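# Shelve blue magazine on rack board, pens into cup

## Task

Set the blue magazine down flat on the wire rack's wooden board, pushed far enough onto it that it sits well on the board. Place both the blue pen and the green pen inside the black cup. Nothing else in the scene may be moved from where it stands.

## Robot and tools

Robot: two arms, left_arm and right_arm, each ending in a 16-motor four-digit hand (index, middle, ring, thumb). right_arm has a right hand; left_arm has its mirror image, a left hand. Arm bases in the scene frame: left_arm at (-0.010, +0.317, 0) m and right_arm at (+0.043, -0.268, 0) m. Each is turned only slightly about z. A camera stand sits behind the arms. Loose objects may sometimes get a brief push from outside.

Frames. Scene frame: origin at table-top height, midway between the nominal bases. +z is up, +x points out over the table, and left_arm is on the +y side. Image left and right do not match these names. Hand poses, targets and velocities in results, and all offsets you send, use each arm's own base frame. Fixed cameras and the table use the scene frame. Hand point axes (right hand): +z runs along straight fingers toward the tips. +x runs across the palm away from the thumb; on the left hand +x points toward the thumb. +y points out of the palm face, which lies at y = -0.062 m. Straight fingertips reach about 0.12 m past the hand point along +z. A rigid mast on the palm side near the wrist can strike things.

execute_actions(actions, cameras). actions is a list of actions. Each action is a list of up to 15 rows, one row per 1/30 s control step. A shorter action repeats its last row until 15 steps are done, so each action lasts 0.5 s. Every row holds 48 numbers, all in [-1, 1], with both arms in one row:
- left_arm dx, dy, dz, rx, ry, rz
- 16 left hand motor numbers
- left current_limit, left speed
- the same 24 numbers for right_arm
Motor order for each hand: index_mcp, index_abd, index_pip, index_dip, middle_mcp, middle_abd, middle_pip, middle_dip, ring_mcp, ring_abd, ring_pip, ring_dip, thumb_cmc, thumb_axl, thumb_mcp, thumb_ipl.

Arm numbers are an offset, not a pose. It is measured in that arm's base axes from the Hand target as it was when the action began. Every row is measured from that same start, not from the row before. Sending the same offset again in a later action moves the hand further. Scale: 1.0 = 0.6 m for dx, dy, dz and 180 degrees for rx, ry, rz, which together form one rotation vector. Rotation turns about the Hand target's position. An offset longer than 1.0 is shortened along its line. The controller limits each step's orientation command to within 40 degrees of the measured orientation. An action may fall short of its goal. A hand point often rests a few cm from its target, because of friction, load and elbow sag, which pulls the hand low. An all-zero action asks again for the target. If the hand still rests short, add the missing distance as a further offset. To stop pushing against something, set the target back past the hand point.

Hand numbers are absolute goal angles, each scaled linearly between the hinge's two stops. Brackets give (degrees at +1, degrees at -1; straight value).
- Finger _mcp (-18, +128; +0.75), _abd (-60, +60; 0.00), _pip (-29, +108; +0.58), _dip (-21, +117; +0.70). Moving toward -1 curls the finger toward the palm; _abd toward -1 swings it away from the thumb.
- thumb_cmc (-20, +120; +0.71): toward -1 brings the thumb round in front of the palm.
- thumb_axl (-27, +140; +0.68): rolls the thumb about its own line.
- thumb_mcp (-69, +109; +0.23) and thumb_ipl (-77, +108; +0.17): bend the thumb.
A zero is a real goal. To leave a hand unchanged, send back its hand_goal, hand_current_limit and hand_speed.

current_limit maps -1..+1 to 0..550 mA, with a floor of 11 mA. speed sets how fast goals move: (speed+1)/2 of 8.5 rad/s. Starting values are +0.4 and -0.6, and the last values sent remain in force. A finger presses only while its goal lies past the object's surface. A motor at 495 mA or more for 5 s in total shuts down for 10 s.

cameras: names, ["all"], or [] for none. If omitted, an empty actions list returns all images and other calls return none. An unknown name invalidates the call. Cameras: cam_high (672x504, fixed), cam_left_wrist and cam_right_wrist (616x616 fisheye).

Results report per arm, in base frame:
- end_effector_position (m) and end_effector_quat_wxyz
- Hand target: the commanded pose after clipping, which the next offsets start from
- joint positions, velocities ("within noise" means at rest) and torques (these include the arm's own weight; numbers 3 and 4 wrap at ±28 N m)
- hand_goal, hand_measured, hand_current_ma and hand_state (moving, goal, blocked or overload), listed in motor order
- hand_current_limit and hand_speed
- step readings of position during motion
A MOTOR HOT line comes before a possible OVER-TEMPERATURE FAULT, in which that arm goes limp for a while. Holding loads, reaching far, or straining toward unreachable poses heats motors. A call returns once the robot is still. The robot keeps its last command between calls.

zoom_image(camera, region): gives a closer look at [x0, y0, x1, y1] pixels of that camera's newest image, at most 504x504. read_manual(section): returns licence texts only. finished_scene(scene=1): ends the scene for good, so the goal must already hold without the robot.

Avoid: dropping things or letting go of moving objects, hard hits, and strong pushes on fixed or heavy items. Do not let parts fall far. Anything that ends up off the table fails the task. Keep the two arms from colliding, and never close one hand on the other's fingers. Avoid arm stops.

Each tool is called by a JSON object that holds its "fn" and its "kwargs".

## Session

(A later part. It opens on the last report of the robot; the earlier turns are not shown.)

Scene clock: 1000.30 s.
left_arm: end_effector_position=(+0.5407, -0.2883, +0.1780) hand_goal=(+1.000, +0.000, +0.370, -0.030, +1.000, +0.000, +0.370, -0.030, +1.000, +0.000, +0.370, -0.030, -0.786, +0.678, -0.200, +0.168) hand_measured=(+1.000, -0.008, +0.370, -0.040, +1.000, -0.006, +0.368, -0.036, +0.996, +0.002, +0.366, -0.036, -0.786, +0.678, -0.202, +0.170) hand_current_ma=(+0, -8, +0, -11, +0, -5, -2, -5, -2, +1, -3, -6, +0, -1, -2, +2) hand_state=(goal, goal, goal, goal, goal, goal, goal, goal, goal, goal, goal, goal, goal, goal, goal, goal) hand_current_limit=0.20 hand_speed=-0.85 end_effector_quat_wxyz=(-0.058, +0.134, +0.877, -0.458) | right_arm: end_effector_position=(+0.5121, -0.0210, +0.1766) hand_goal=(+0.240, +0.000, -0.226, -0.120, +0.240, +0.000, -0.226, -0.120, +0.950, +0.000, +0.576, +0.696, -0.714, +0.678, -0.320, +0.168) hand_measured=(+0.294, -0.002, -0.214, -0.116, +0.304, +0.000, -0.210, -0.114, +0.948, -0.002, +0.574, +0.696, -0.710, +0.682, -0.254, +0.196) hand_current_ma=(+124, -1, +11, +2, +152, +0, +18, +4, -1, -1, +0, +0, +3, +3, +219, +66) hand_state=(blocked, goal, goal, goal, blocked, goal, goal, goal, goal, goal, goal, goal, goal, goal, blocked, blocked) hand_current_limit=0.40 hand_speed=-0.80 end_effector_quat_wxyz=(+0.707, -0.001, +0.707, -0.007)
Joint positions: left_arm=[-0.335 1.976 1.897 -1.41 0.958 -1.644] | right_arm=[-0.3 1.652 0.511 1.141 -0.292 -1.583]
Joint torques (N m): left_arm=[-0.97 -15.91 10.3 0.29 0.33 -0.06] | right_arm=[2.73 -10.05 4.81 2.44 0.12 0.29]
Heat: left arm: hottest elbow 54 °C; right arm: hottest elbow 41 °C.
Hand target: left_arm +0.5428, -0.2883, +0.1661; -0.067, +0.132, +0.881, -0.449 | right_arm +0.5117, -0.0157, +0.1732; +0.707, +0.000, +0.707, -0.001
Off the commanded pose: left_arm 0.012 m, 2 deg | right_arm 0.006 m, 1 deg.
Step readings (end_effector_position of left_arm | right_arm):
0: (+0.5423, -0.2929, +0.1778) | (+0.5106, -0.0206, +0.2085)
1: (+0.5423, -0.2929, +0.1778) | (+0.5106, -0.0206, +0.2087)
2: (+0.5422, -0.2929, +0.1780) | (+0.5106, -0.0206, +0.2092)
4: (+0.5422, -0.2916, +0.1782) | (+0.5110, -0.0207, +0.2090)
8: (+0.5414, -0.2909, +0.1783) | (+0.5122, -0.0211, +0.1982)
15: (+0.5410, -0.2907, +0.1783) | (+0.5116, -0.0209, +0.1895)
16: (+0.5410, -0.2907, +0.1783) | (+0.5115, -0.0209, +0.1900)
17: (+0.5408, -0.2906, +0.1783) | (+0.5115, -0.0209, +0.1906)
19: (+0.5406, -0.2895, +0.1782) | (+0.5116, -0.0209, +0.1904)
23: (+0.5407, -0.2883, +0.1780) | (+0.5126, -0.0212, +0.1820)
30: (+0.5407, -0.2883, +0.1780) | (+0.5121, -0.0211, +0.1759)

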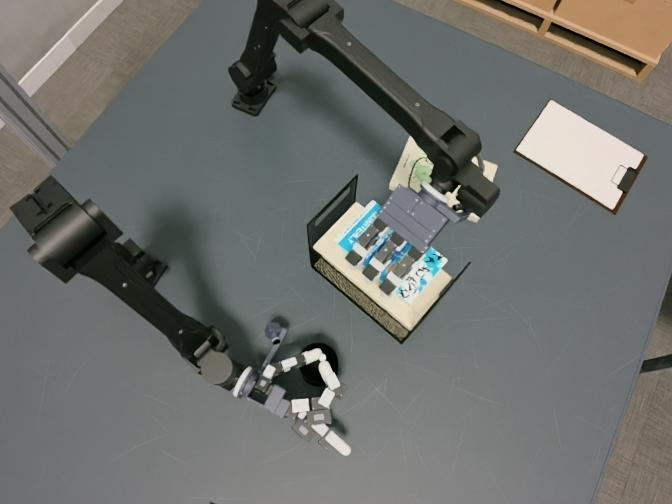

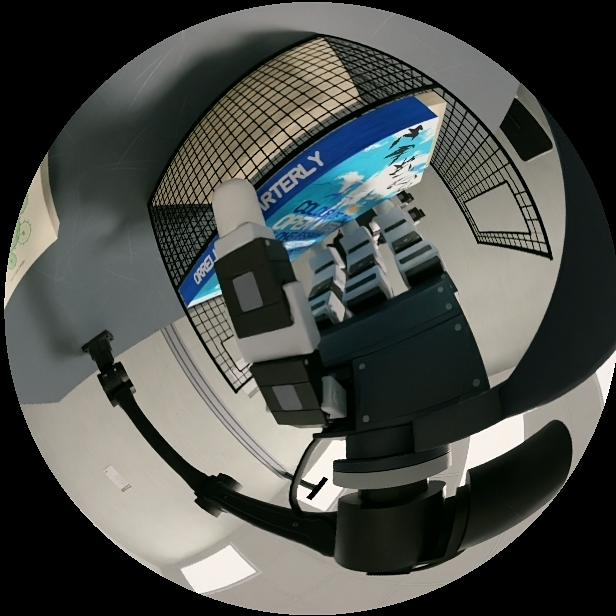

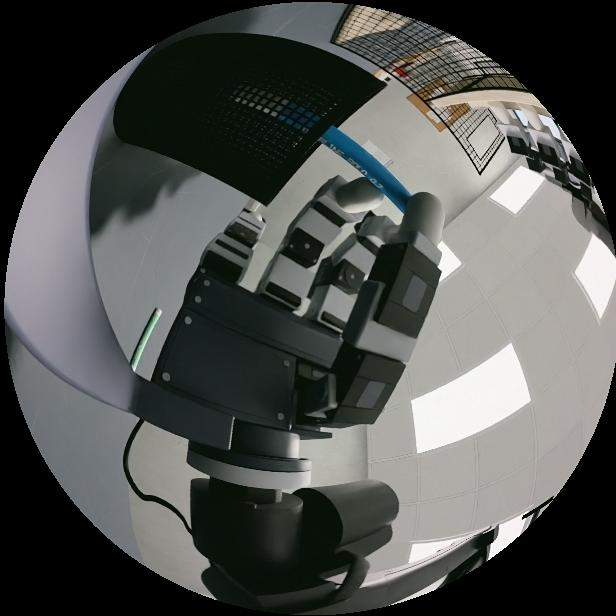

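{"fn": "execute_actions", "kwargs": {"actions": [[[0,0,0,0,0,0,1.0,0,0.6,0.05,1.0,0,0.6,0.05,1.0,0,0.6,0.05,-0.786,0.677,-0.2,0.168,0.2,-0.7,0,0,0,0,0,0,0.34,0,-0.226,-0.12,0.34,0,-0.226,-0.12,0.95,0,0.576,0.696,-0.714,0.677,-0.27,0.168,0.4,-0.8]],[[0,0,0,0,0,0,1.0,0,0.723,0.116,1.0,0,0.723,0.116,1.0,0,0.723,0.116,-0.786,0.677,-0.25,0.168,0.2,-0.85,0,0,0,0,0,0,0.5,0,-0.226,-0.12,0.5,0,-0.226,-0.12,0.95,0,0.576,0.696,-0.714,0.677,-0.27,0.168,0.4,-0.8]],[[-0.0072,-0.024,0,0,0,0,1.0,0,0.723,0.116,1.0,0,0.723,0.116,1.0,0,0.723,0.116,-0.786,0.677,-0.25,0.168,0.2,-0.85,0,0,0.03,0,0,0,0.6,0,-0.226,-0.12,0.6,0,-0.226,-0.12,0.95,0,0.576,0.696,-0.714,0.677,-0.2,0.168,0.4,-0.8]],[[-0.0072,-0.024,0,0,0,0,1.0,0,0.723,0.116,1.0,0,0.723,0.116,1.0,0,0.723,0.116,-0.786,0.677,-0.25,0.168,0.2,-0.85,0,0,0.08,0,0,0,0.6,0,-0.226,-0.12,0.6,0,-0.226,-0.12,0.95,0,0.576,0.696,-0.714,0.677,-0.2,0.168,0.4,-0.8]]], "cameras": ["all"]}}

{"fn": "zoom_image", "kwargs": {"camera": "cam_high", "region": [280, 130, 500, 350]}}

{"fn": "zoom_image", "kwargs": {"camera": "cam_left_wrist", "region": [140, 20, 540, 340]}}

{"fn": "zoom_image", "kwargs": {"camera": "cam_high", "region": [220, 310, 400, 450]}}

Scene clock: 1015.43 s.
left_arm: end_effector_position=(+0.5371, -0.3071, +0.1663) hand_goal=(+1.000, +0.000, +0.724, +0.116, +1.000, +0.000, +0.724, +0.116, +1.000, +0.000, +0.724, +0.116, -0.786, +0.678, -0.250, +0.168) hand_measured=(+0.992, -0.002, +0.718, +0.112, +0.992, -0.004, +0.716, +0.112, +0.992, +0.002, +0.716, +0.112, -0.778, +0.682, -0.220, +0.178) hand_current_ma=(-8, -2, -7, -2, -10, -2, -10, -2, -10, +1, -10, -3, +9, +5, +82, +16) hand_state=(goal, goal, goal, goal, goal, goal, goal, goal, goal, goal, goal, goal, goal, goal, blocked, goal) hand_current_limit=0.20 hand_speed=-0.85 end_effector_quat_wxyz=(-0.066, +0.129, +0.883, -0.446) | right_arm: end_effector_position=(+0.5010, -0.0179, +0.2325) hand_goal=(+0.600, +0.000, -0.226, -0.120, +0.600, +0.000, -0.226, -0.120, +0.950, +0.000, +0.576, +0.696, -0.714, +0.678, -0.200, +0.168) hand_measured=(+0.598, -0.002, -0.224, -0.118, +0.598, +0.000, -0.224, -0.118, +0.948, -0.004, +0.574, +0.696, -0.720, +0.676, -0.202, +0.170) hand_current_ma=(-1, -1, +1, +1, -1, +0, +1, +1, -1, -1, +0, +0, -5, +0, -1, +1) hand_state=(goal, goal, goal, goal, goal, goal, goal, goal, goal, goal, goal, goal, goal, goal, goal, goal) hand_current_limit=0.40 hand_speed=-0.80 end_effector_quat_wxyz=(+0.704, +0.002, +0.710, -0.004)
Joint positions: left_arm=[-0.371 1.994 1.897 -1.365 0.932 -1.707] | right_arm=[-0.3 1.427 0.512 0.906 -0.291 -1.577]
Joint torques (N m): left_arm=[-1.96 -17.9 9.35 1.21 1.21 -0.2] | right_arm=[2.55 -8.47 9.02 1.52 0.08 0.2]
Heat: left arm: hottest elbow 55 °C; right arm: hottest elbow 40 °C.
Hand target: left_arm +0.5341, -0.3172, +0.1660; -0.067, +0.132, +0.881, -0.449 | right_arm +0.5116, -0.0157, +0.2392; +0.707, +0.000, +0.707, +0.000
Off the commanded pose: left_arm 0.011 m, 1 deg | right_arm 0.013 m, 1 deg.
Step readings (end_effector_position of left_arm | right_arm):
0: (+0.5407, -0.2883, +0.1780) | (+0.5121, -0.0210, +0.1766)
1: (+0.5407, -0.2882, +0.1780) | (+0.5121, -0.0210, +0.1766)
2: (+0.5408, -0.2877, +0.1777) | (+0.5121, -0.0210, +0.1766)
4: (+0.5408, -0.2866, +0.1760) | (+0.5121, -0.0210, +0.1766)
8: (+0.5412, -0.2862, +0.1700) | (+0.5121, -0.0211, +0.1766)
15: (+0.5413, -0.2863, +0.1684) | (+0.5121, -0.0211, +0.1766)
16: (+0.5413, -0.2863, +0.1684) | (+0.5121, -0.0211, +0.1766)
17: (+0.5413, -0.2862, +0.1684) | (+0.5121, -0.0211, +0.1766)
19: (+0.5414, -0.2861, +0.1679) | (+0.5121, -0.0211, +0.1766)
23: (+0.5415, -0.2861, +0.1670) | (+0.5121, -0.0211, +0.1767)
30: (+0.5415, -0.2861, +0.1668) | (+0.5122, -0.0212, +0.1767)
31: (+0.5415, -0.2861, +0.1668) | (+0.5122, -0.0212, +0.1767)
32: (+0.5412, -0.2865, +0.1668) | (+0.5121, -0.0212, +0.1769)
34: (+0.5408, -0.2874, +0.1667) | (+0.5120, -0.0212, +0.1778)
38: (+0.5396, -0.2912, +0.1663) | (+0.5112, -0.0209, +0.1861)
45: (+0.5394, -0.2920, +0.1664) | (+0.5104, -0.0207, +0.1924)
46: (+0.5395, -0.2920, +0.1664) | (+0.5104, -0.0207, +0.1921)
47: (+0.5398, -0.2924, +0.1664) | (+0.5104, -0.0207, +0.1915)
49: (+0.5403, -0.2936, +0.1663) | (+0.5094, -0.0204, +0.1951)
53: (+0.5405, -0.2967, +0.1662) | (+0.5041, -0.0188, +0.2222)
60: (+0.5379, -0.3054, +0.1663) | (+0.5009, -0.0178, +0.2345)

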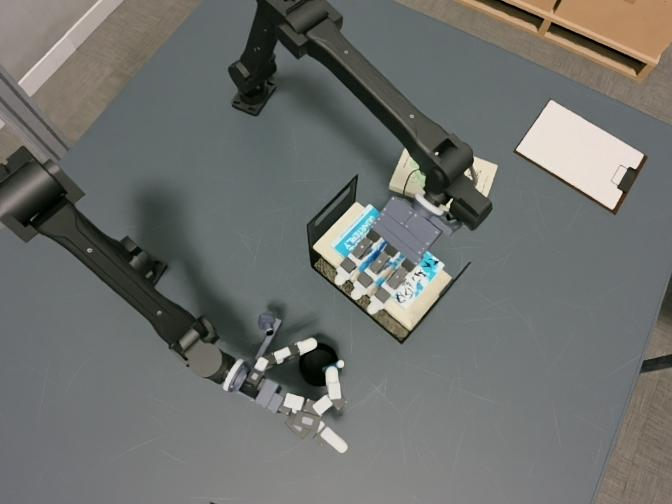

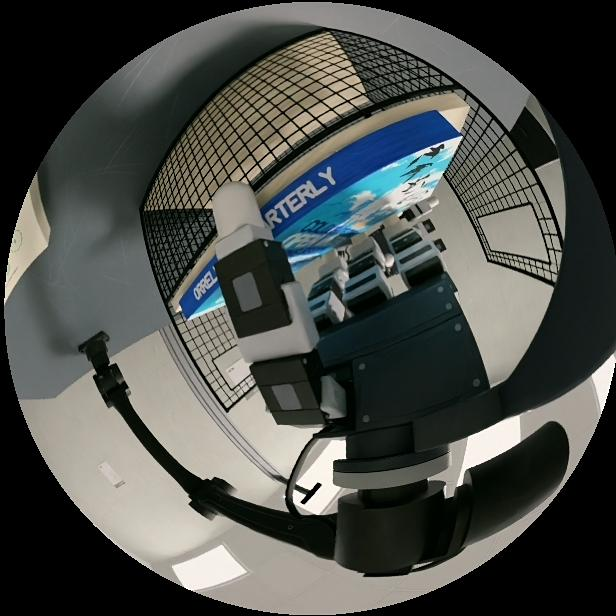

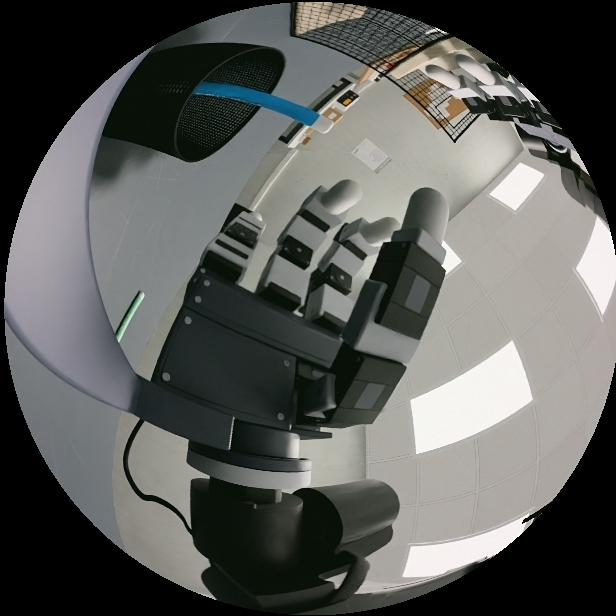

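Scaled by 2.291 from the camera's 672x504 image, which has a finer 960x720 frame.

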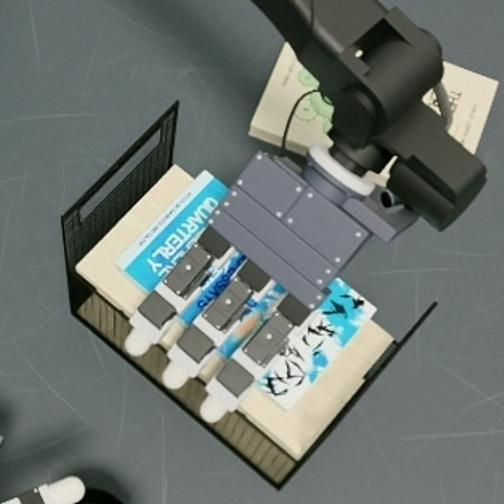

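Scaled by 1.260 from the camera's 616x616 image, which has a finer 880x880 frame.

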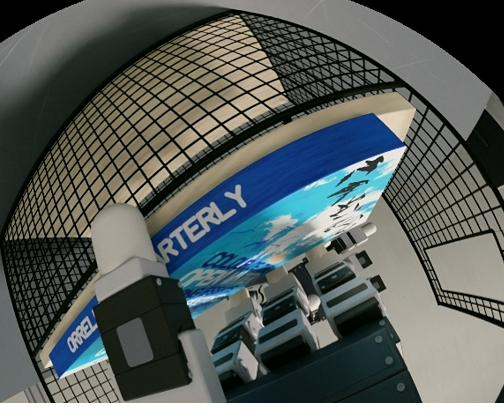

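Scaled by 2.800 from the camera's 672x504 image, which has a finer 960x720 frame.

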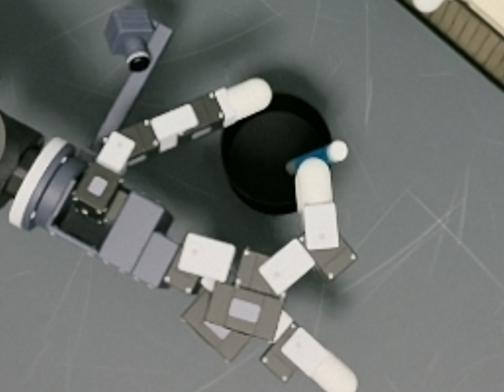

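{"fn": "execute_actions", "kwargs": {"actions": [[[-0.0096,-0.0319,0,0,0,0,1.0,0,0.723,0.116,1.0,0,0.723,0.116,1.0,0,0.723,0.116,-0.786,0.677,-0.25,0.168,0.2,-0.85,0,-0.0333,0.0833,-0.0441,0.0742,-0.0422,0.65,0,-0.226,-0.101,0.65,0,-0.226,-0.101,0.95,0,0.576,0.696,-0.714,0.677,-0.2,0.168,0.1,-0.7]],[[0,0,0,0,0,0,1.0,0,0.723,0.116,1.0,0,0.723,0.116,1.0,0,0.723,0.116,-0.786,0.677,-0.25,0.168,0.2,-0.85,0,-0.1167,0.0333,-0.0441,0.0742,-0.0422,0.726,0,-0.226,-0.101,0.726,0,-0.226,-0.101,0.95,0,0.576,0.696,-0.714,0.677,-0.281,0.168,0.1,-0.7]],[[0,0,0,0,0,0,1.0,0,0.723,0.116,1.0,0,0.723,0.116,1.0,0,0.723,0.116,-0.786,0.677,-0.25,0.168,0.2,-0.85,0.0083,-0.1333,0,-0.0441,0.0742,-0.0422,0.726,0,-0.226,-0.101,0.726,0,-0.226,-0.101,0.95,0,0.576,0.696,-0.714,0.677,-0.281,0.168,0.1,-0.8]]], "cameras": ["all"]}}

{"fn": "zoom_image", "kwargs": {"camera": "cam_high", "region": [280, 130, 500, 350]}}

{"fn": "zoom_image", "kwargs": {"camera": "cam_left_wrist", "region": [140, 20, 540, 340]}}

Scene clock: 1061.73 s.
left_arm: end_effector_position=(+0.5367, -0.3154, +0.1654) hand_goal=(+1.000, +0.000, +0.724, +0.116, +1.000, +0.000, +0.724, +0.116, +1.000, +0.000, +0.724, +0.116, -0.786, +0.678, -0.250, +0.168) hand_measured=(+0.992, -0.002, +0.718, +0.112, +0.992, -0.004, +0.716, +0.112, +0.992, +0.002, +0.716, +0.112, -0.774, +0.684, -0.200, +0.186) hand_current_ma=(-9, -2, -7, -2, -10, -2, -10, -2, -10, +1, -10, -3, +16, +7, +162, +44) hand_state=(goal, goal, goal, goal, goal, goal, goal, goal, goal, goal, goal, goal, goal, goal, blocked, goal) hand_current_limit=0.20 hand_speed=-0.85 end_effector_quat_wxyz=(-0.065, +0.116, +0.886, -0.444) | right_arm: end_effector_position=(+0.5054, -0.1816, +0.2900) hand_goal=(+0.726, +0.000, -0.226, -0.100, +0.726, +0.000, -0.226, -0.100, +0.950, +0.000, +0.576, +0.696, -0.714, +0.678, -0.280, +0.168) hand_measured=(+0.724, -0.002, -0.224, -0.102, +0.724, -0.002, -0.224, -0.102, +0.946, -0.004, +0.574, +0.696, -0.722, +0.676, -0.278, +0.170) hand_current_ma=(-1, -1, +1, -1, -1, +0, +1, -1, -3, -2, +0, +0, -6, +0, +1, +1) hand_state=(goal, goal, goal, goal, goal, goal, goal, goal, goal, goal, goal, goal, goal, goal, goal, goal) hand_current_limit=0.10 hand_speed=-0.80 end_effector_quat_wxyz=(+0.390, +0.008, +0.881, -0.268)
Joint positions: left_arm=[-0.384 1.994 1.895 -1.327 0.922 -1.767] | right_arm=[-0.462 1.217 1.063 -0.436 0.125 -2.08]
Joint torques (N m): left_arm=[-3.72 -18.32 9.1 1.48 1.41 -0.13] | right_arm=[2.26 -9 13.5 1.21 0.16 -0.09]
Heat: left arm: hottest elbow 53 °C; right arm: hottest elbow 42 °C.
Hand target: left_arm +0.5285, -0.3363, +0.1659; -0.067, +0.132, +0.881, -0.449 | right_arm +0.5167, -0.1857, +0.3092; +0.397, -0.007, +0.875, -0.278
Off the commanded pose: left_arm 0.022 m, 2 deg | right_arm 0.023 m, 2 deg.
joint sent to its limit (right arm) — joint 6 (wrist roll), lower limit. The joint targets still meet the commanded pose.
Step readings (end_effector_position of left_arm | right_arm):
0: (+0.5371, -0.3071, +0.1663) | (+0.5010, -0.0179, +0.2325)
1: (+0.5371, -0.3071, +0.1662) | (+0.5014, -0.0185, +0.2318)
2: (+0.5370, -0.3077, +0.1658) | (+0.5030, -0.0205, +0.2297)
4: (+0.5377, -0.3089, +0.1656) | (+0.5028, -0.0267, +0.2265)
8: (+0.5368, -0.3139, +0.1652) | (+0.4925, -0.0307, +0.2556)
15: (+0.5366, -0.3153, +0.1653) | (+0.4995, -0.0383, +0.2966)
16: (+0.5365, -0.3154, +0.1653) | (+0.5002, -0.0390, +0.2942)
17: (+0.5366, -0.3154, +0.1653) | (+0.5004, -0.0415, +0.2887)
19: (+0.5366, -0.3154, +0.1653) | (+0.4998, -0.0513, +0.2754)
23: (+0.5367, -0.3154, +0.1653) | (+0.4973, -0.0869, +0.2717)
30: (+0.5366, -0.3154, +0.1654) | (+0.5028, -0.1017, +0.2959)
31: (+0.5366, -0.3154, +0.1654) | (+0.5029, -0.1028, +0.2966)
32: (+0.5366, -0.3154, +0.1654) | (+0.5022, -0.1066, +0.2951)
34: (+0.5366, -0.3154, +0.1654) | (+0.5010, -0.1220, +0.2913)
38: (+0.5366, -0.3154, +0.1654) | (+0.5031, -0.1644, +0.2949)
45: (+0.5367, -0.3154, +0.1654) | (+0.5065, -0.1811, +0.2949)

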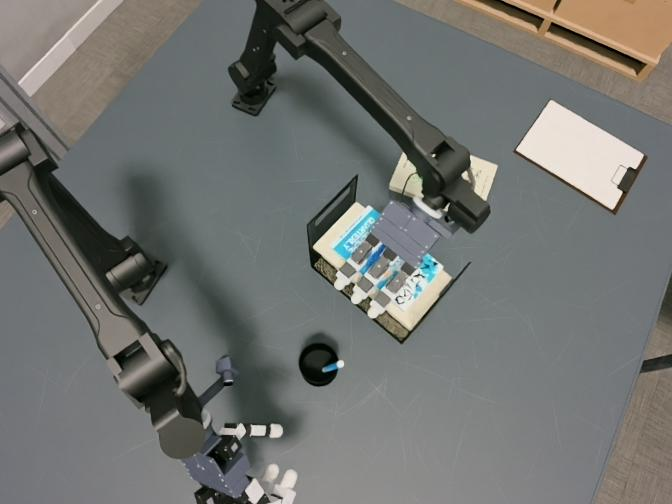

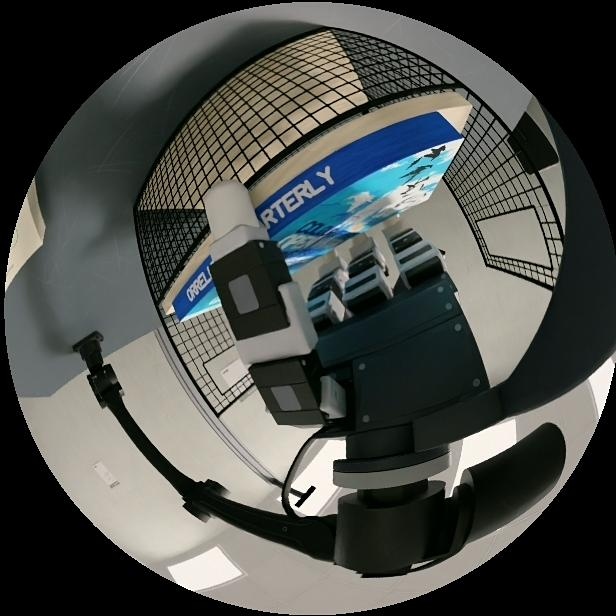

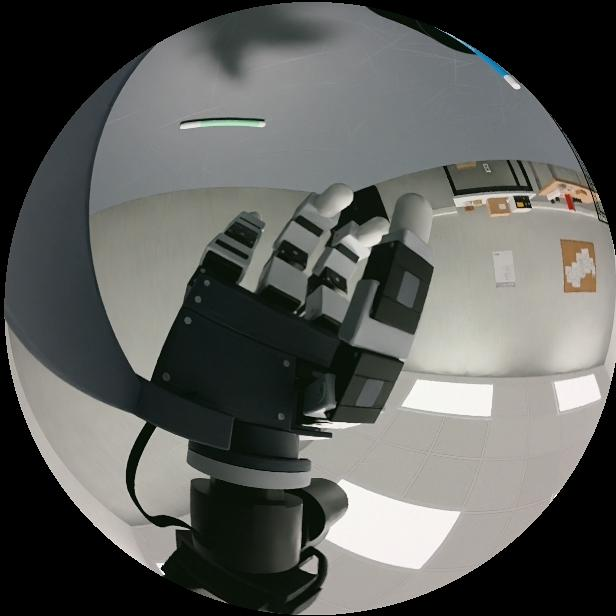

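Scaled by 2.291 from the camera's 672x504 image, which has a finer 960x720 frame.

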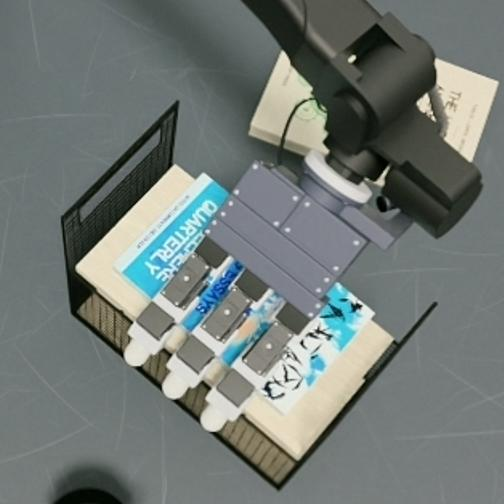

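Scaled by 1.260 from the camera's 616x616 image, which has a finer 880x880 frame.

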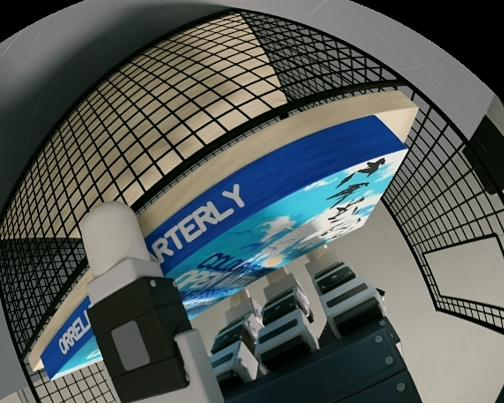

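{"fn": "zoom_image", "kwargs": {"camera": "cam_left_wrist", "region": [340, 70, 500, 200]}}

{"fn": "zoom_image", "kwargs": {"camera": "cam_high", "region": [300, 160, 480, 340]}}

Scaled by 3.150 from the camera's 616x616 image, which has a finer 880x880 frame.

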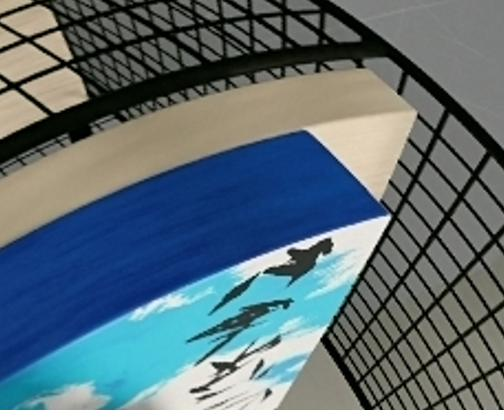

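Scaled by 2.800 from the camera's 672x504 image, which has a finer 960x720 frame.

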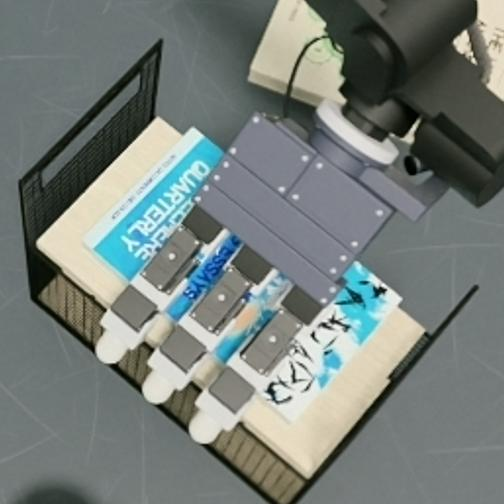

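{"fn": "execute_actions", "kwargs": {"actions": [[[0.0096,0.0319,0.075,0,0,0,1.0,0,0.723,0.116,1.0,0,0.723,0.116,1.0,0,0.723,0.116,-0.786,0.677,-0.25,0.168,0.2,-0.85,0.0083,-0.1333,-0.0833,-0.0441,0.0742,-0.0422,0.726,0,-0.226,-0.101,0.726,0,-0.226,-0.101,0.95,0,0.576,0.696,-0.714,0.677,-0.281,0.168,0.1,-0.8]],[[0,0,0,0,0,0,1.0,0,0.723,0.116,1.0,0,0.723,0.116,1.0,0,0.723,0.116,-0.786,0.677,-0.25,0.168,0.2,-0.85,0.0083,-0.1,-0.1,-0.0441,0.0742,-0.0422,0.726,0,-0.226,-0.101,0.726,0,-0.226,-0.101,0.95,0,0.576,0.696,-0.714,0.677,-0.281,0.168,0.1,-0.8]],[[0,0,0,0,0,0,1.0,0,0.723,0.116,1.0,0,0.723,0.116,1.0,0,0.723,0.116,-0.786,0.677,-0.25,0.168,0.2,-0.85,0.0083,-0.0333,-0.0833,-0.0441,0.0742,-0.0422,0.726,0,-0.226,-0.101,0.726,0,-0.226,-0.101,0.95,0,0.576,0.696,-0.714,0.677,-0.281,0.168,0.1,-0.8]]], "cameras": ["all"]}}

{"fn": "zoom_image", "kwargs": {"camera": "cam_left_wrist", "region": [140, 20, 540, 340]}}

{"fn": "zoom_image", "kwargs": {"camera": "cam_right_wrist", "region": [200, 40, 520, 340]}}

Scene clock: 1095.20 s.
left_arm: end_effector_position=(+0.5222, -0.3088, +0.1834) hand_goal=(+1.000, +0.000, +0.724, +0.116, +1.000, +0.000, +0.724, +0.116, +1.000, +0.000, +0.724, +0.116, -0.786, +0.678, -0.250, +0.168) hand_measured=(+0.992, -0.002, +0.718, +0.112, +0.992, -0.004, +0.716, +0.112, +0.992, +0.002, +0.716, +0.112, -0.784, +0.678, -0.220, +0.182) hand_current_ma=(-9, -2, -7, -2, -10, -2, -10, -2, -10, +1, -10, -3, +1, +0, +83, +29) hand_state=(goal, goal, goal, goal, goal, goal, goal, goal, goal, goal, goal, goal, goal, goal, blocked, goal) hand_current_limit=0.20 hand_speed=-0.85 end_effector_quat_wxyz=(-0.093, +0.113, +0.887, -0.438) | right_arm: end_effector_position=(+0.5182, -0.3437, +0.1374) hand_goal=(+0.726, +0.000, -0.226, -0.100, +0.726, +0.000, -0.226, -0.100, +0.950, +0.000, +0.576, +0.696, -0.714, +0.678, -0.280, +0.168) hand_measured=(+0.718, -0.002, -0.224, -0.102, +0.720, -0.002, -0.224, -0.102, +0.940, -0.004, +0.574, +0.696, -0.716, +0.676, -0.278, +0.170) hand_current_ma=(-6, -1, +1, -1, -6, +0, +1, -1, -10, -1, +0, +0, +0, +0, +1, +1) hand_state=(goal, goal, goal, goal, goal, goal, goal, goal, goal, goal, goal, goal, goal, goal, goal, goal) hand_current_limit=0.10 hand_speed=-0.80 end_effector_quat_wxyz=(-0.033, +0.067, +0.871, -0.486)
Joint positions: left_arm=[-0.383 1.993 1.94 -1.454 0.927 -1.732] | right_arm=[-0.437 1.784 1.469 -0.819 0.951 -2.082]
Joint torques (N m): left_arm=[-1.03 -18.78 14.11 0.29 1.41 0.01] | right_arm=[2.32 -15.85 11.48 0.16 1.06 -0.14]
Heat: left arm: hottest elbow 50 °C; right arm: hottest elbow 44 °C.
Hand target: left_arm +0.5342, -0.3171, +0.2111; -0.067, +0.132, +0.881, -0.449 | right_arm +0.5317, -0.3455, +0.1493; +0.007, -0.012, +0.866, -0.500
Off the commanded pose: left_arm 0.031 m, 4 deg | right_arm 0.018 m, 10 deg.
joint sent to its limit (right arm) — joint 6 (wrist roll), lower limit. The joint targets are off in orientation, not in position.
Step readings (end_effector_position of left_arm | right_arm):
0: (+0.5367, -0.3154, +0.1654) | (+0.5053, -0.1816, +0.2900)
1: (+0.5366, -0.3154, +0.1654) | (+0.5051, -0.1832, +0.2895)
2: (+0.5354, -0.3149, +0.1656) | (+0.5042, -0.1894, +0.2872)
4: (+0.5311, -0.3125, +0.1675) | (+0.5033, -0.2102, +0.2807)
8: (+0.5229, -0.3093, +0.1738) | (+0.5073, -0.2443, +0.2600)
15: (+0.5224, -0.3090, +0.1823) | (+0.5077, -0.2565, +0.2271)
16: (+0.5224, -0.3090, +0.1826) | (+0.5067, -0.2585, +0.2266)
17: (+0.5223, -0.3089, +0.1827) | (+0.5041, -0.2659, +0.2261)
19: (+0.5223, -0.3089, +0.1830) | (+0.5030, -0.2854, +0.2256)
23: (+0.5223, -0.3088, +0.1832) | (+0.5127, -0.3118, +0.2127)
30: (+0.5222, -0.3088, +0.1832) | (+0.5096, -0.3192, +0.1720)
31: (+0.5222, -0.3088, +0.1834) | (+0.5078, -0.3207, +0.1703)
32: (+0.5222, -0.3088, +0.1834) | (+0.5039, -0.3264, +0.1700)
34: (+0.5222, -0.3088, +0.1834) | (+0.5015, -0.3396, +0.1717)
38: (+0.5222, -0.3088, +0.1834) | (+0.5138, -0.3493, +0.1636)
45: (+0.5222, -0.3088, +0.1834) | (+0.5149, -0.3405, +0.1304)

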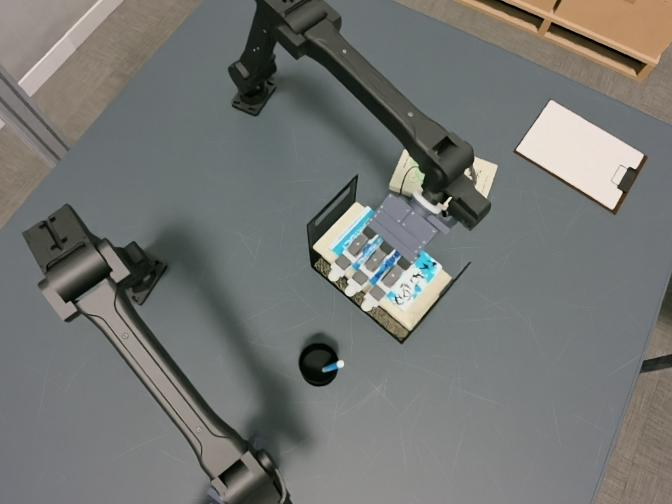

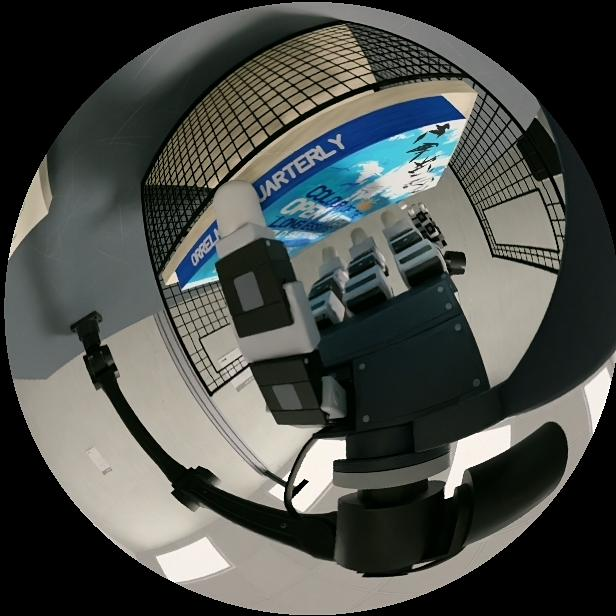

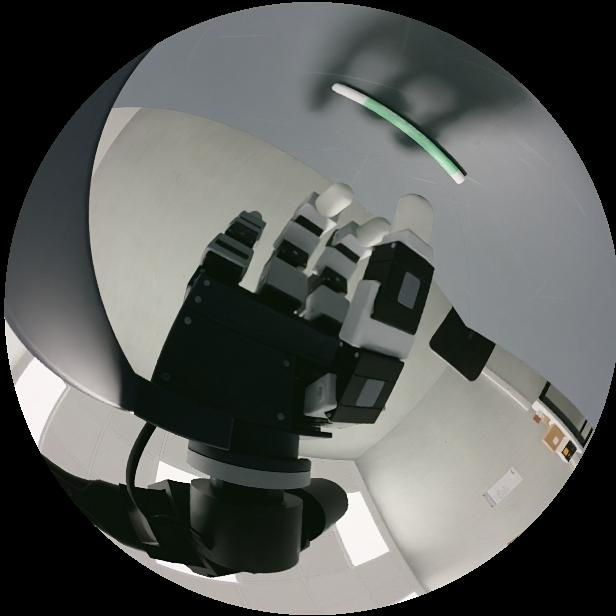

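Scaled by 1.260 from the camera's 616x616 image, which has a finer 880x880 frame.

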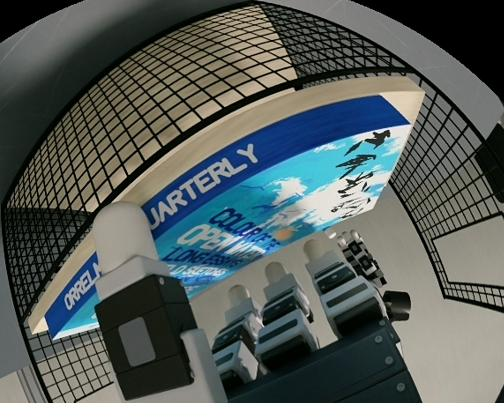

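Scaled by 1.575 from the camera's 616x616 image, which has a finer 880x880 frame.

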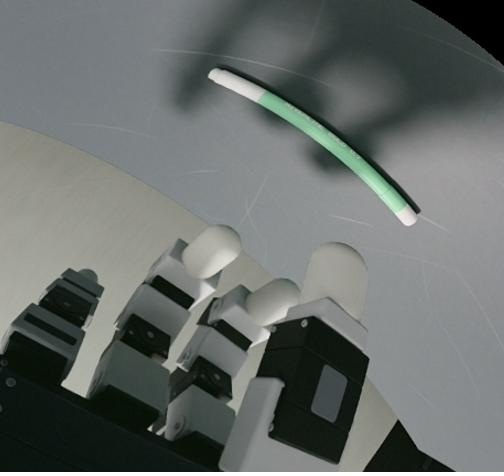

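{"fn": "execute_actions", "kwargs": {"actions": [[[-0.0072,-0.024,0,0,0,0,1.0,0,0.723,0.116,1.0,0,0.723,0.116,1.0,0,0.723,0.116,-0.786,0.677,-0.25,0.168,0.2,-0.85,-0.0039,-0.0138,-0.075,0,0,-0.0222,0.726,0,-0.226,-0.101,0.726,0,-0.226,-0.101,0.95,0,0.576,0.696,-0.714,0.677,-0.281,0.168,0.1,-0.8]],[[-0.0048,-0.016,0,0,0,0,1.0,0,0.723,0.116,1.0,0,0.723,0.116,1.0,0,0.723,0.116,-0.786,0.677,-0.25,0.168,0.2,-0.85,-0.0039,-0.0138,-0.075,0,0,-0.0222,0.726,0,-0.226,-0.101,0.726,0,-0.226,-0.101,0.95,0,0.576,0.696,-0.714,0.677,-0.281,0.168,0.1,-0.8]]], "cameras": ["all"]}}

{"fn": "zoom_image", "kwargs": {"camera": "cam_left_wrist", "region": [140, 20, 540, 340]}}

{"fn": "zoom_image", "kwargs": {"camera": "cam_right_wrist", "region": [200, 40, 520, 340]}}

{"fn": "zoom_image", "kwargs": {"camera": "cam_high", "region": [300, 160, 480, 340]}}

Scene clock: 1119.20 s.
left_arm: end_effector_position=(+0.5186, -0.3248, +0.1848) hand_goal=(+1.000, +0.000, +0.724, +0.116, +1.000, +0.000, +0.724, +0.116, +1.000, +0.000, +0.724, +0.116, -0.786, +0.678, -0.250, +0.168) hand_measured=(+0.992, -0.002, +0.718, +0.112, +0.992, -0.004, +0.716, +0.112, +0.992, +0.002, +0.716, +0.112, -0.778, +0.682, -0.212, +0.184) hand_current_ma=(-9, -2, -7, -2, -10, -2, -10, -2, -10, +1, -10, -3, +9, +6, +111, +38) hand_state=(goal, goal, goal, goal, goal, goal, goal, goal, goal, goal, goal, goal, goal, goal, blocked, goal) hand_current_limit=0.20 hand_speed=-0.85 end_effector_quat_wxyz=(-0.093, +0.113, +0.887, -0.438) | right_arm: end_effector_position=(+0.5303, -0.3535, +0.0656) hand_goal=(+0.726, +0.000, -0.226, -0.100, +0.726, +0.000, -0.226, -0.100, +0.950, +0.000, +0.576, +0.696, -0.714, +0.678, -0.280, +0.168) hand_measured=(+0.718, -0.002, -0.224, -0.102, +0.720, -0.002, -0.224, -0.102, +0.940, -0.004, +0.574, +0.696, -0.716, +0.676, -0.278, +0.170) hand_current_ma=(-6, -1, +1, -1, -6, +0, +1, -1, -10, -1, +0, +0, +0, +0, +1, +1) hand_state=(goal, goal, goal, goal, goal, goal, goal, goal, goal, goal, goal, goal, goal, goal, goal, goal) hand_current_limit=0.10 hand_speed=-0.80 end_effector_quat_wxyz=(-0.034, +0.071, +0.866, -0.494)
Joint positions: left_arm=[-0.409 1.993 1.943 -1.422 0.926 -1.776] | right_arm=[-0.437 1.892 1.417 -0.651 0.97 -2.083]
Joint torques (N m): left_arm=[-2.2 -19.14 13.38 1.17 1.27 -0.18] | right_arm=[0.85 -16.5 7.98 1.05 1.09 -0.15]
Heat: left arm: hottest elbow 53 °C; right arm: hottest elbow 46 °C.
Hand target: left_arm +0.5270, -0.3411, +0.2111; -0.067, +0.132, +0.881, -0.449 | right_arm +0.5268, -0.3621, +0.0592; -0.028, +0.049, +0.865, -0.499
Off the commanded pose: left_arm 0.032 m, 4 deg | right_arm 0.011 m, 3 deg.
joint sent to its limit (right arm) — joint 6 (wrist roll), lower limit. The joint targets are off in orientation, not in position.
Step readings (end_effector_position of left_arm | right_arm):
0: (+0.5222, -0.3088, +0.1834) | (+0.5182, -0.3437, +0.1374)
1: (+0.5222, -0.3088, +0.1834) | (+0.5182, -0.3438, +0.1375)
2: (+0.5222, -0.3088, +0.1834) | (+0.5184, -0.3442, +0.1375)
4: (+0.5222, -0.3093, +0.1833) | (+0.5216, -0.3465, +0.1371)
8: (+0.5216, -0.3121, +0.1834) | (+0.5282, -0.3498, +0.1302)
15: (+0.5205, -0.3150, +0.1837) | (+0.5304, -0.3508, +0.1167)
16: (+0.5205, -0.3151, +0.1837) | (+0.5303, -0.3509, +0.1158)
17: (+0.5206, -0.3154, +0.1838) | (+0.5311, -0.3516, +0.1150)
19: (+0.5210, -0.3162, +0.1838) | (+0.5328, -0.3534, +0.1112)
23: (+0.5210, -0.3184, +0.1839) | (+0.5323, -0.3535, +0.0921)
30: (+0.5204, -0.3208, +0.1845) | (+0.5296, -0.3527, +0.0653)

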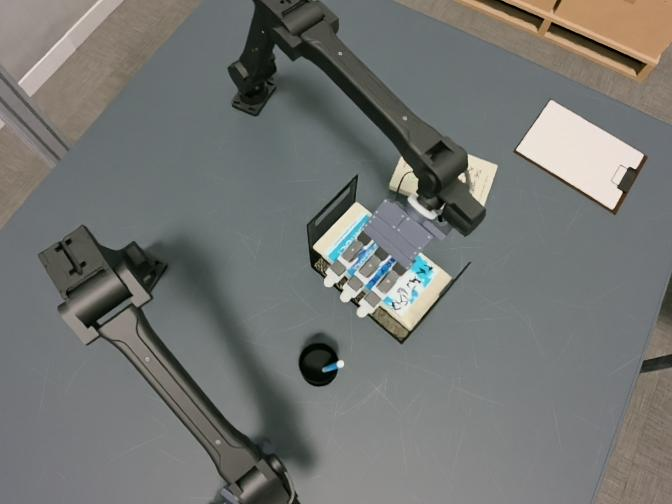

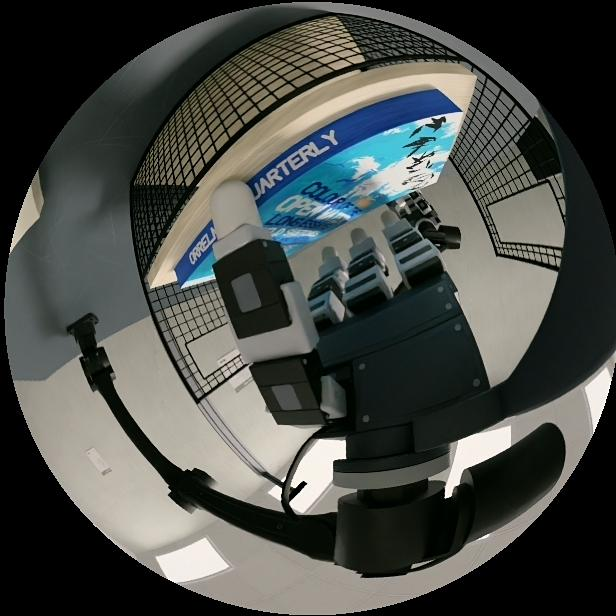

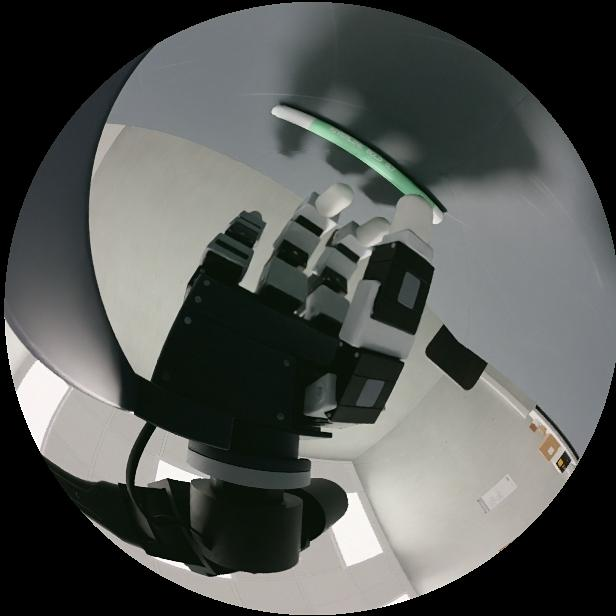

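Scaled by 1.260 from the camera's 616x616 image, which has a finer 880x880 frame.

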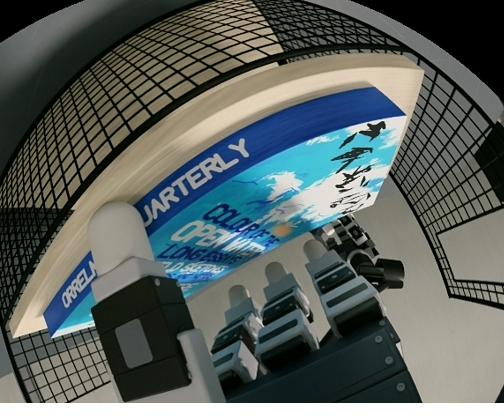

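Scaled by 1.575 from the camera's 616x616 image, which has a finer 880x880 frame.

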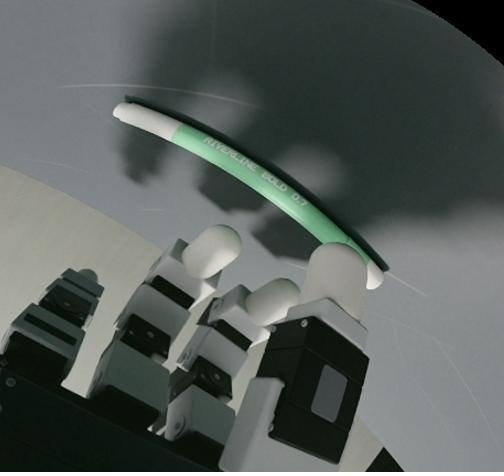

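Scaled by 2.800 from the camera's 672x504 image, which has a finer 960x720 frame.

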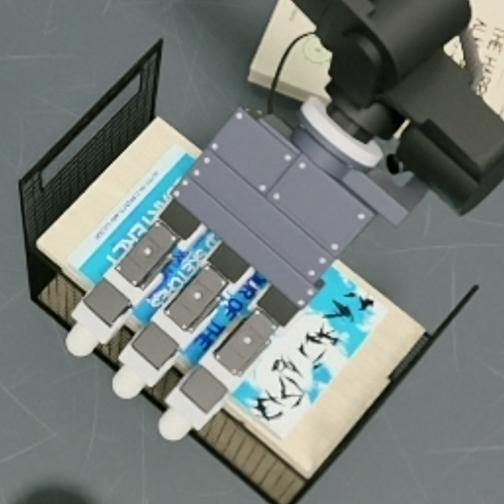

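{"fn": "execute_actions", "kwargs": {"actions": [[[0.0048,0.016,0.05,0,0,0,1.0,0,0.723,0.116,1.0,0,0.723,0.116,1.0,0,0.723,0.116,-0.786,0.677,-0.05,0.168,0.3,-0.7,0,0,-0.04,0,0,0,0.726,0,-0.226,-0.101,0.726,0,-0.226,-0.101,0.95,0,0.576,0.696,-0.714,0.677,-0.281,0.168,0.1,-0.8]],[[0.0,0.0,0.08,0,0,0,1.0,0,0.723,0.116,1.0,0,0.723,0.116,1.0,0,0.723,0.116,-0.786,0.677,0.056,0.168,0.3,-0.7,0,0,-0.028,0,0,0,0.726,0,-0.226,-0.101,0.726,0,-0.226,-0.101,0.95,0,0.576,0.696,-0.714,0.677,-0.281,0.168,0.1,-0.8]]], "cameras": ["all"]}}

{"fn": "zoom_image", "kwargs": {"camera": "cam_right_wrist", "region": [200, 60, 500, 340]}}

{"fn": "zoom_image", "kwargs": {"camera": "cam_high", "region": [300, 160, 480, 340]}}

Scene clock: 1138.80 s.
left_arm: end_effector_position=(+0.5216, -0.3270, +0.2734) hand_goal=(+1.000, +0.000, +0.724, +0.116, +1.000, +0.000, +0.724, +0.116, +1.000, +0.000, +0.724, +0.116, -0.786, +0.678, +0.056, +0.168) hand_measured=(+0.992, -0.002, +0.718, +0.112, +0.990, -0.004, +0.716, +0.112, +0.990, +0.002, +0.716, +0.112, -0.782, +0.680, +0.050, +0.170) hand_current_ma=(-10, -2, -7, -2, -12, -2, -10, -2, -12, +1, -9, -3, +3, +3, -7, +1) hand_state=(goal, goal, goal, goal, goal, goal, goal, goal, goal, goal, goal, goal, goal, goal, goal, goal) hand_current_limit=0.30 hand_speed=-0.70 end_effector_quat_wxyz=(-0.084, +0.118, +0.885, -0.443) | right_arm: end_effector_position=(+0.5349, -0.3564, +0.0406) hand_goal=(+0.726, +0.000, -0.226, -0.100, +0.726, +0.000, -0.226, -0.100, +0.950, +0.000, +0.576, +0.696, -0.714, +0.678, -0.280, +0.168) hand_measured=(+0.720, -0.002, -0.232, -0.106, +0.718, -0.002, -0.228, -0.104, +0.940, -0.004, +0.574, +0.696, -0.716, +0.676, -0.278, +0.170) hand_current_ma=(-5, -1, -4, -5, -7, +0, -1, -2, -11, -1, -1, +0, +0, +0, +1, +1) hand_state=(goal, goal, goal, goal, goal, goal, goal, goal, goal, goal, goal, goal, goal, goal, goal, goal) hand_current_limit=0.10 hand_speed=-0.80 end_effector_quat_wxyz=(-0.025, +0.077, +0.863, -0.499)
Joint positions: left_arm=[-0.409 2.009 2.2 -1.642 0.93 -1.774] | right_arm=[-0.437 1.926 1.388 -0.561 0.974 -2.083]
Joint torques (N m): left_arm=[-0.85 -17.49 13.64 0.43 1.1 0] | right_arm=[0.91 -15.56 6.98 1.02 0.86 -0.14]
Heat: left arm: hottest elbow 59 °C; right arm: hottest elbow 44 °C.
Hand target: left_arm +0.5300, -0.3315, +0.2889; -0.067, +0.132, +0.881, -0.449 | right_arm +0.5268, -0.3622, +0.0184; -0.028, +0.049, +0.865, -0.499
Off the commanded pose: left_arm 0.018 m, 3 deg | right_arm 0.024 m, 3 deg.
joint sent to its limit (right arm) — joint 6 (wrist roll), lower limit. The joint targets are off in orientation, not in position.
Step readings (end_effector_position of left_arm | right_arm):
0: (+0.5186, -0.3248, +0.1848) | (+0.5303, -0.3535, +0.0656)
1: (+0.5187, -0.3249, +0.1851) | (+0.5304, -0.3536, +0.0657)
2: (+0.5189, -0.3249, +0.1864) | (+0.5312, -0.3539, +0.0658)
4: (+0.5179, -0.3245, +0.1910) | (+0.5335, -0.3550, +0.0654)
8: (+0.5193, -0.3257, +0.2057) | (+0.5346, -0.3555, +0.0606)
15: (+0.5206, -0.3264, +0.2168) | (+0.5329, -0.3547, +0.0502)
16: (+0.5202, -0.3262, +0.2174) | (+0.5328, -0.3547, +0.0494)
17: (+0.5192, -0.3258, +0.2197) | (+0.5332, -0.3549, +0.0491)
19: (+0.5175, -0.3251, +0.2274) | (+0.5346, -0.3555, +0.0478)
23: (+0.5202, -0.3262, +0.2527) | (+0.5348, -0.3556, +0.0416)
30: (+0.5218, -0.3270, +0.2773) | (+0.5350, -0.3564, +0.0406)

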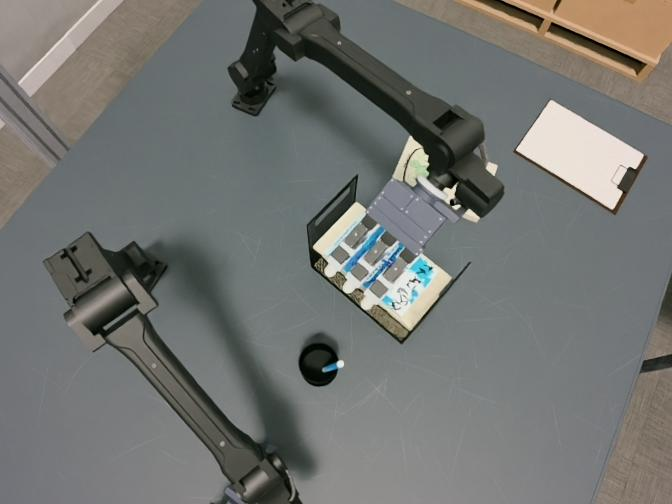

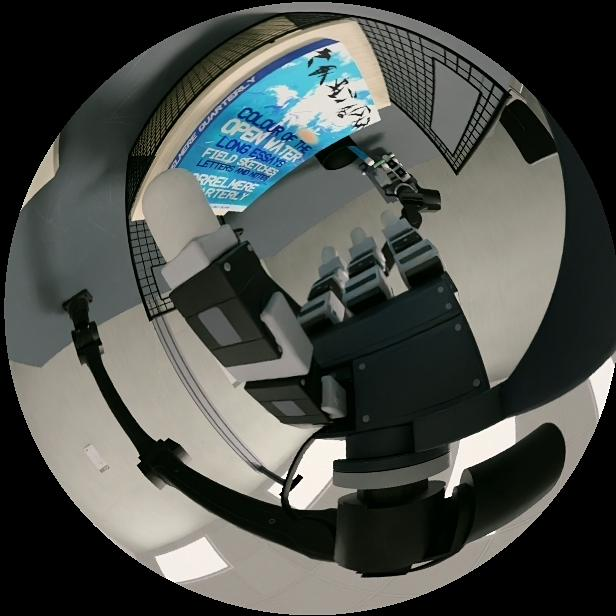

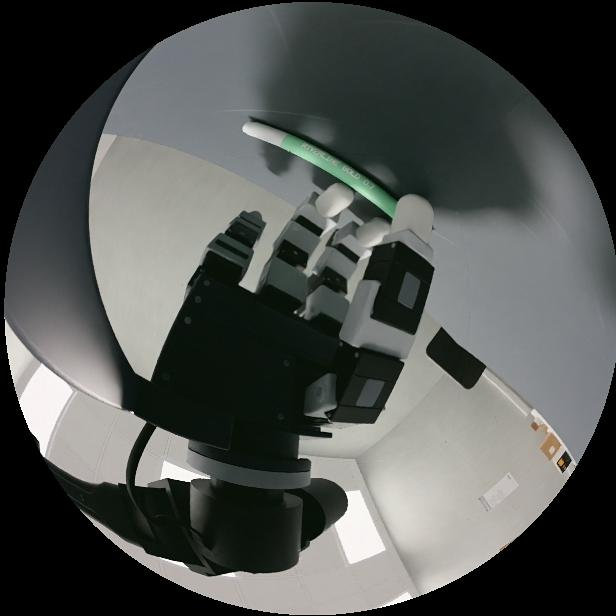

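Scaled by 1.680 from the camera's 616x616 image, which has a finer 880x880 frame.

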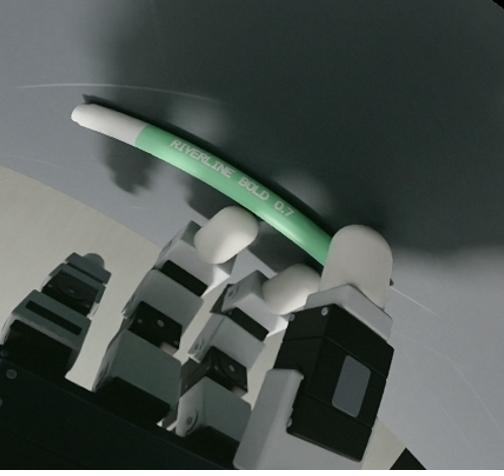

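Scaled by 2.800 from the camera's 672x504 image, which has a finer 960x720 frame.

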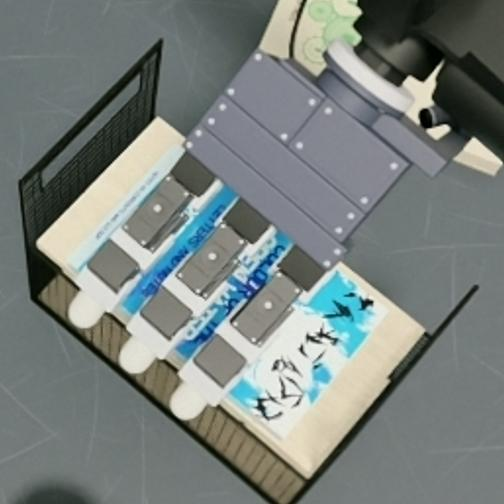

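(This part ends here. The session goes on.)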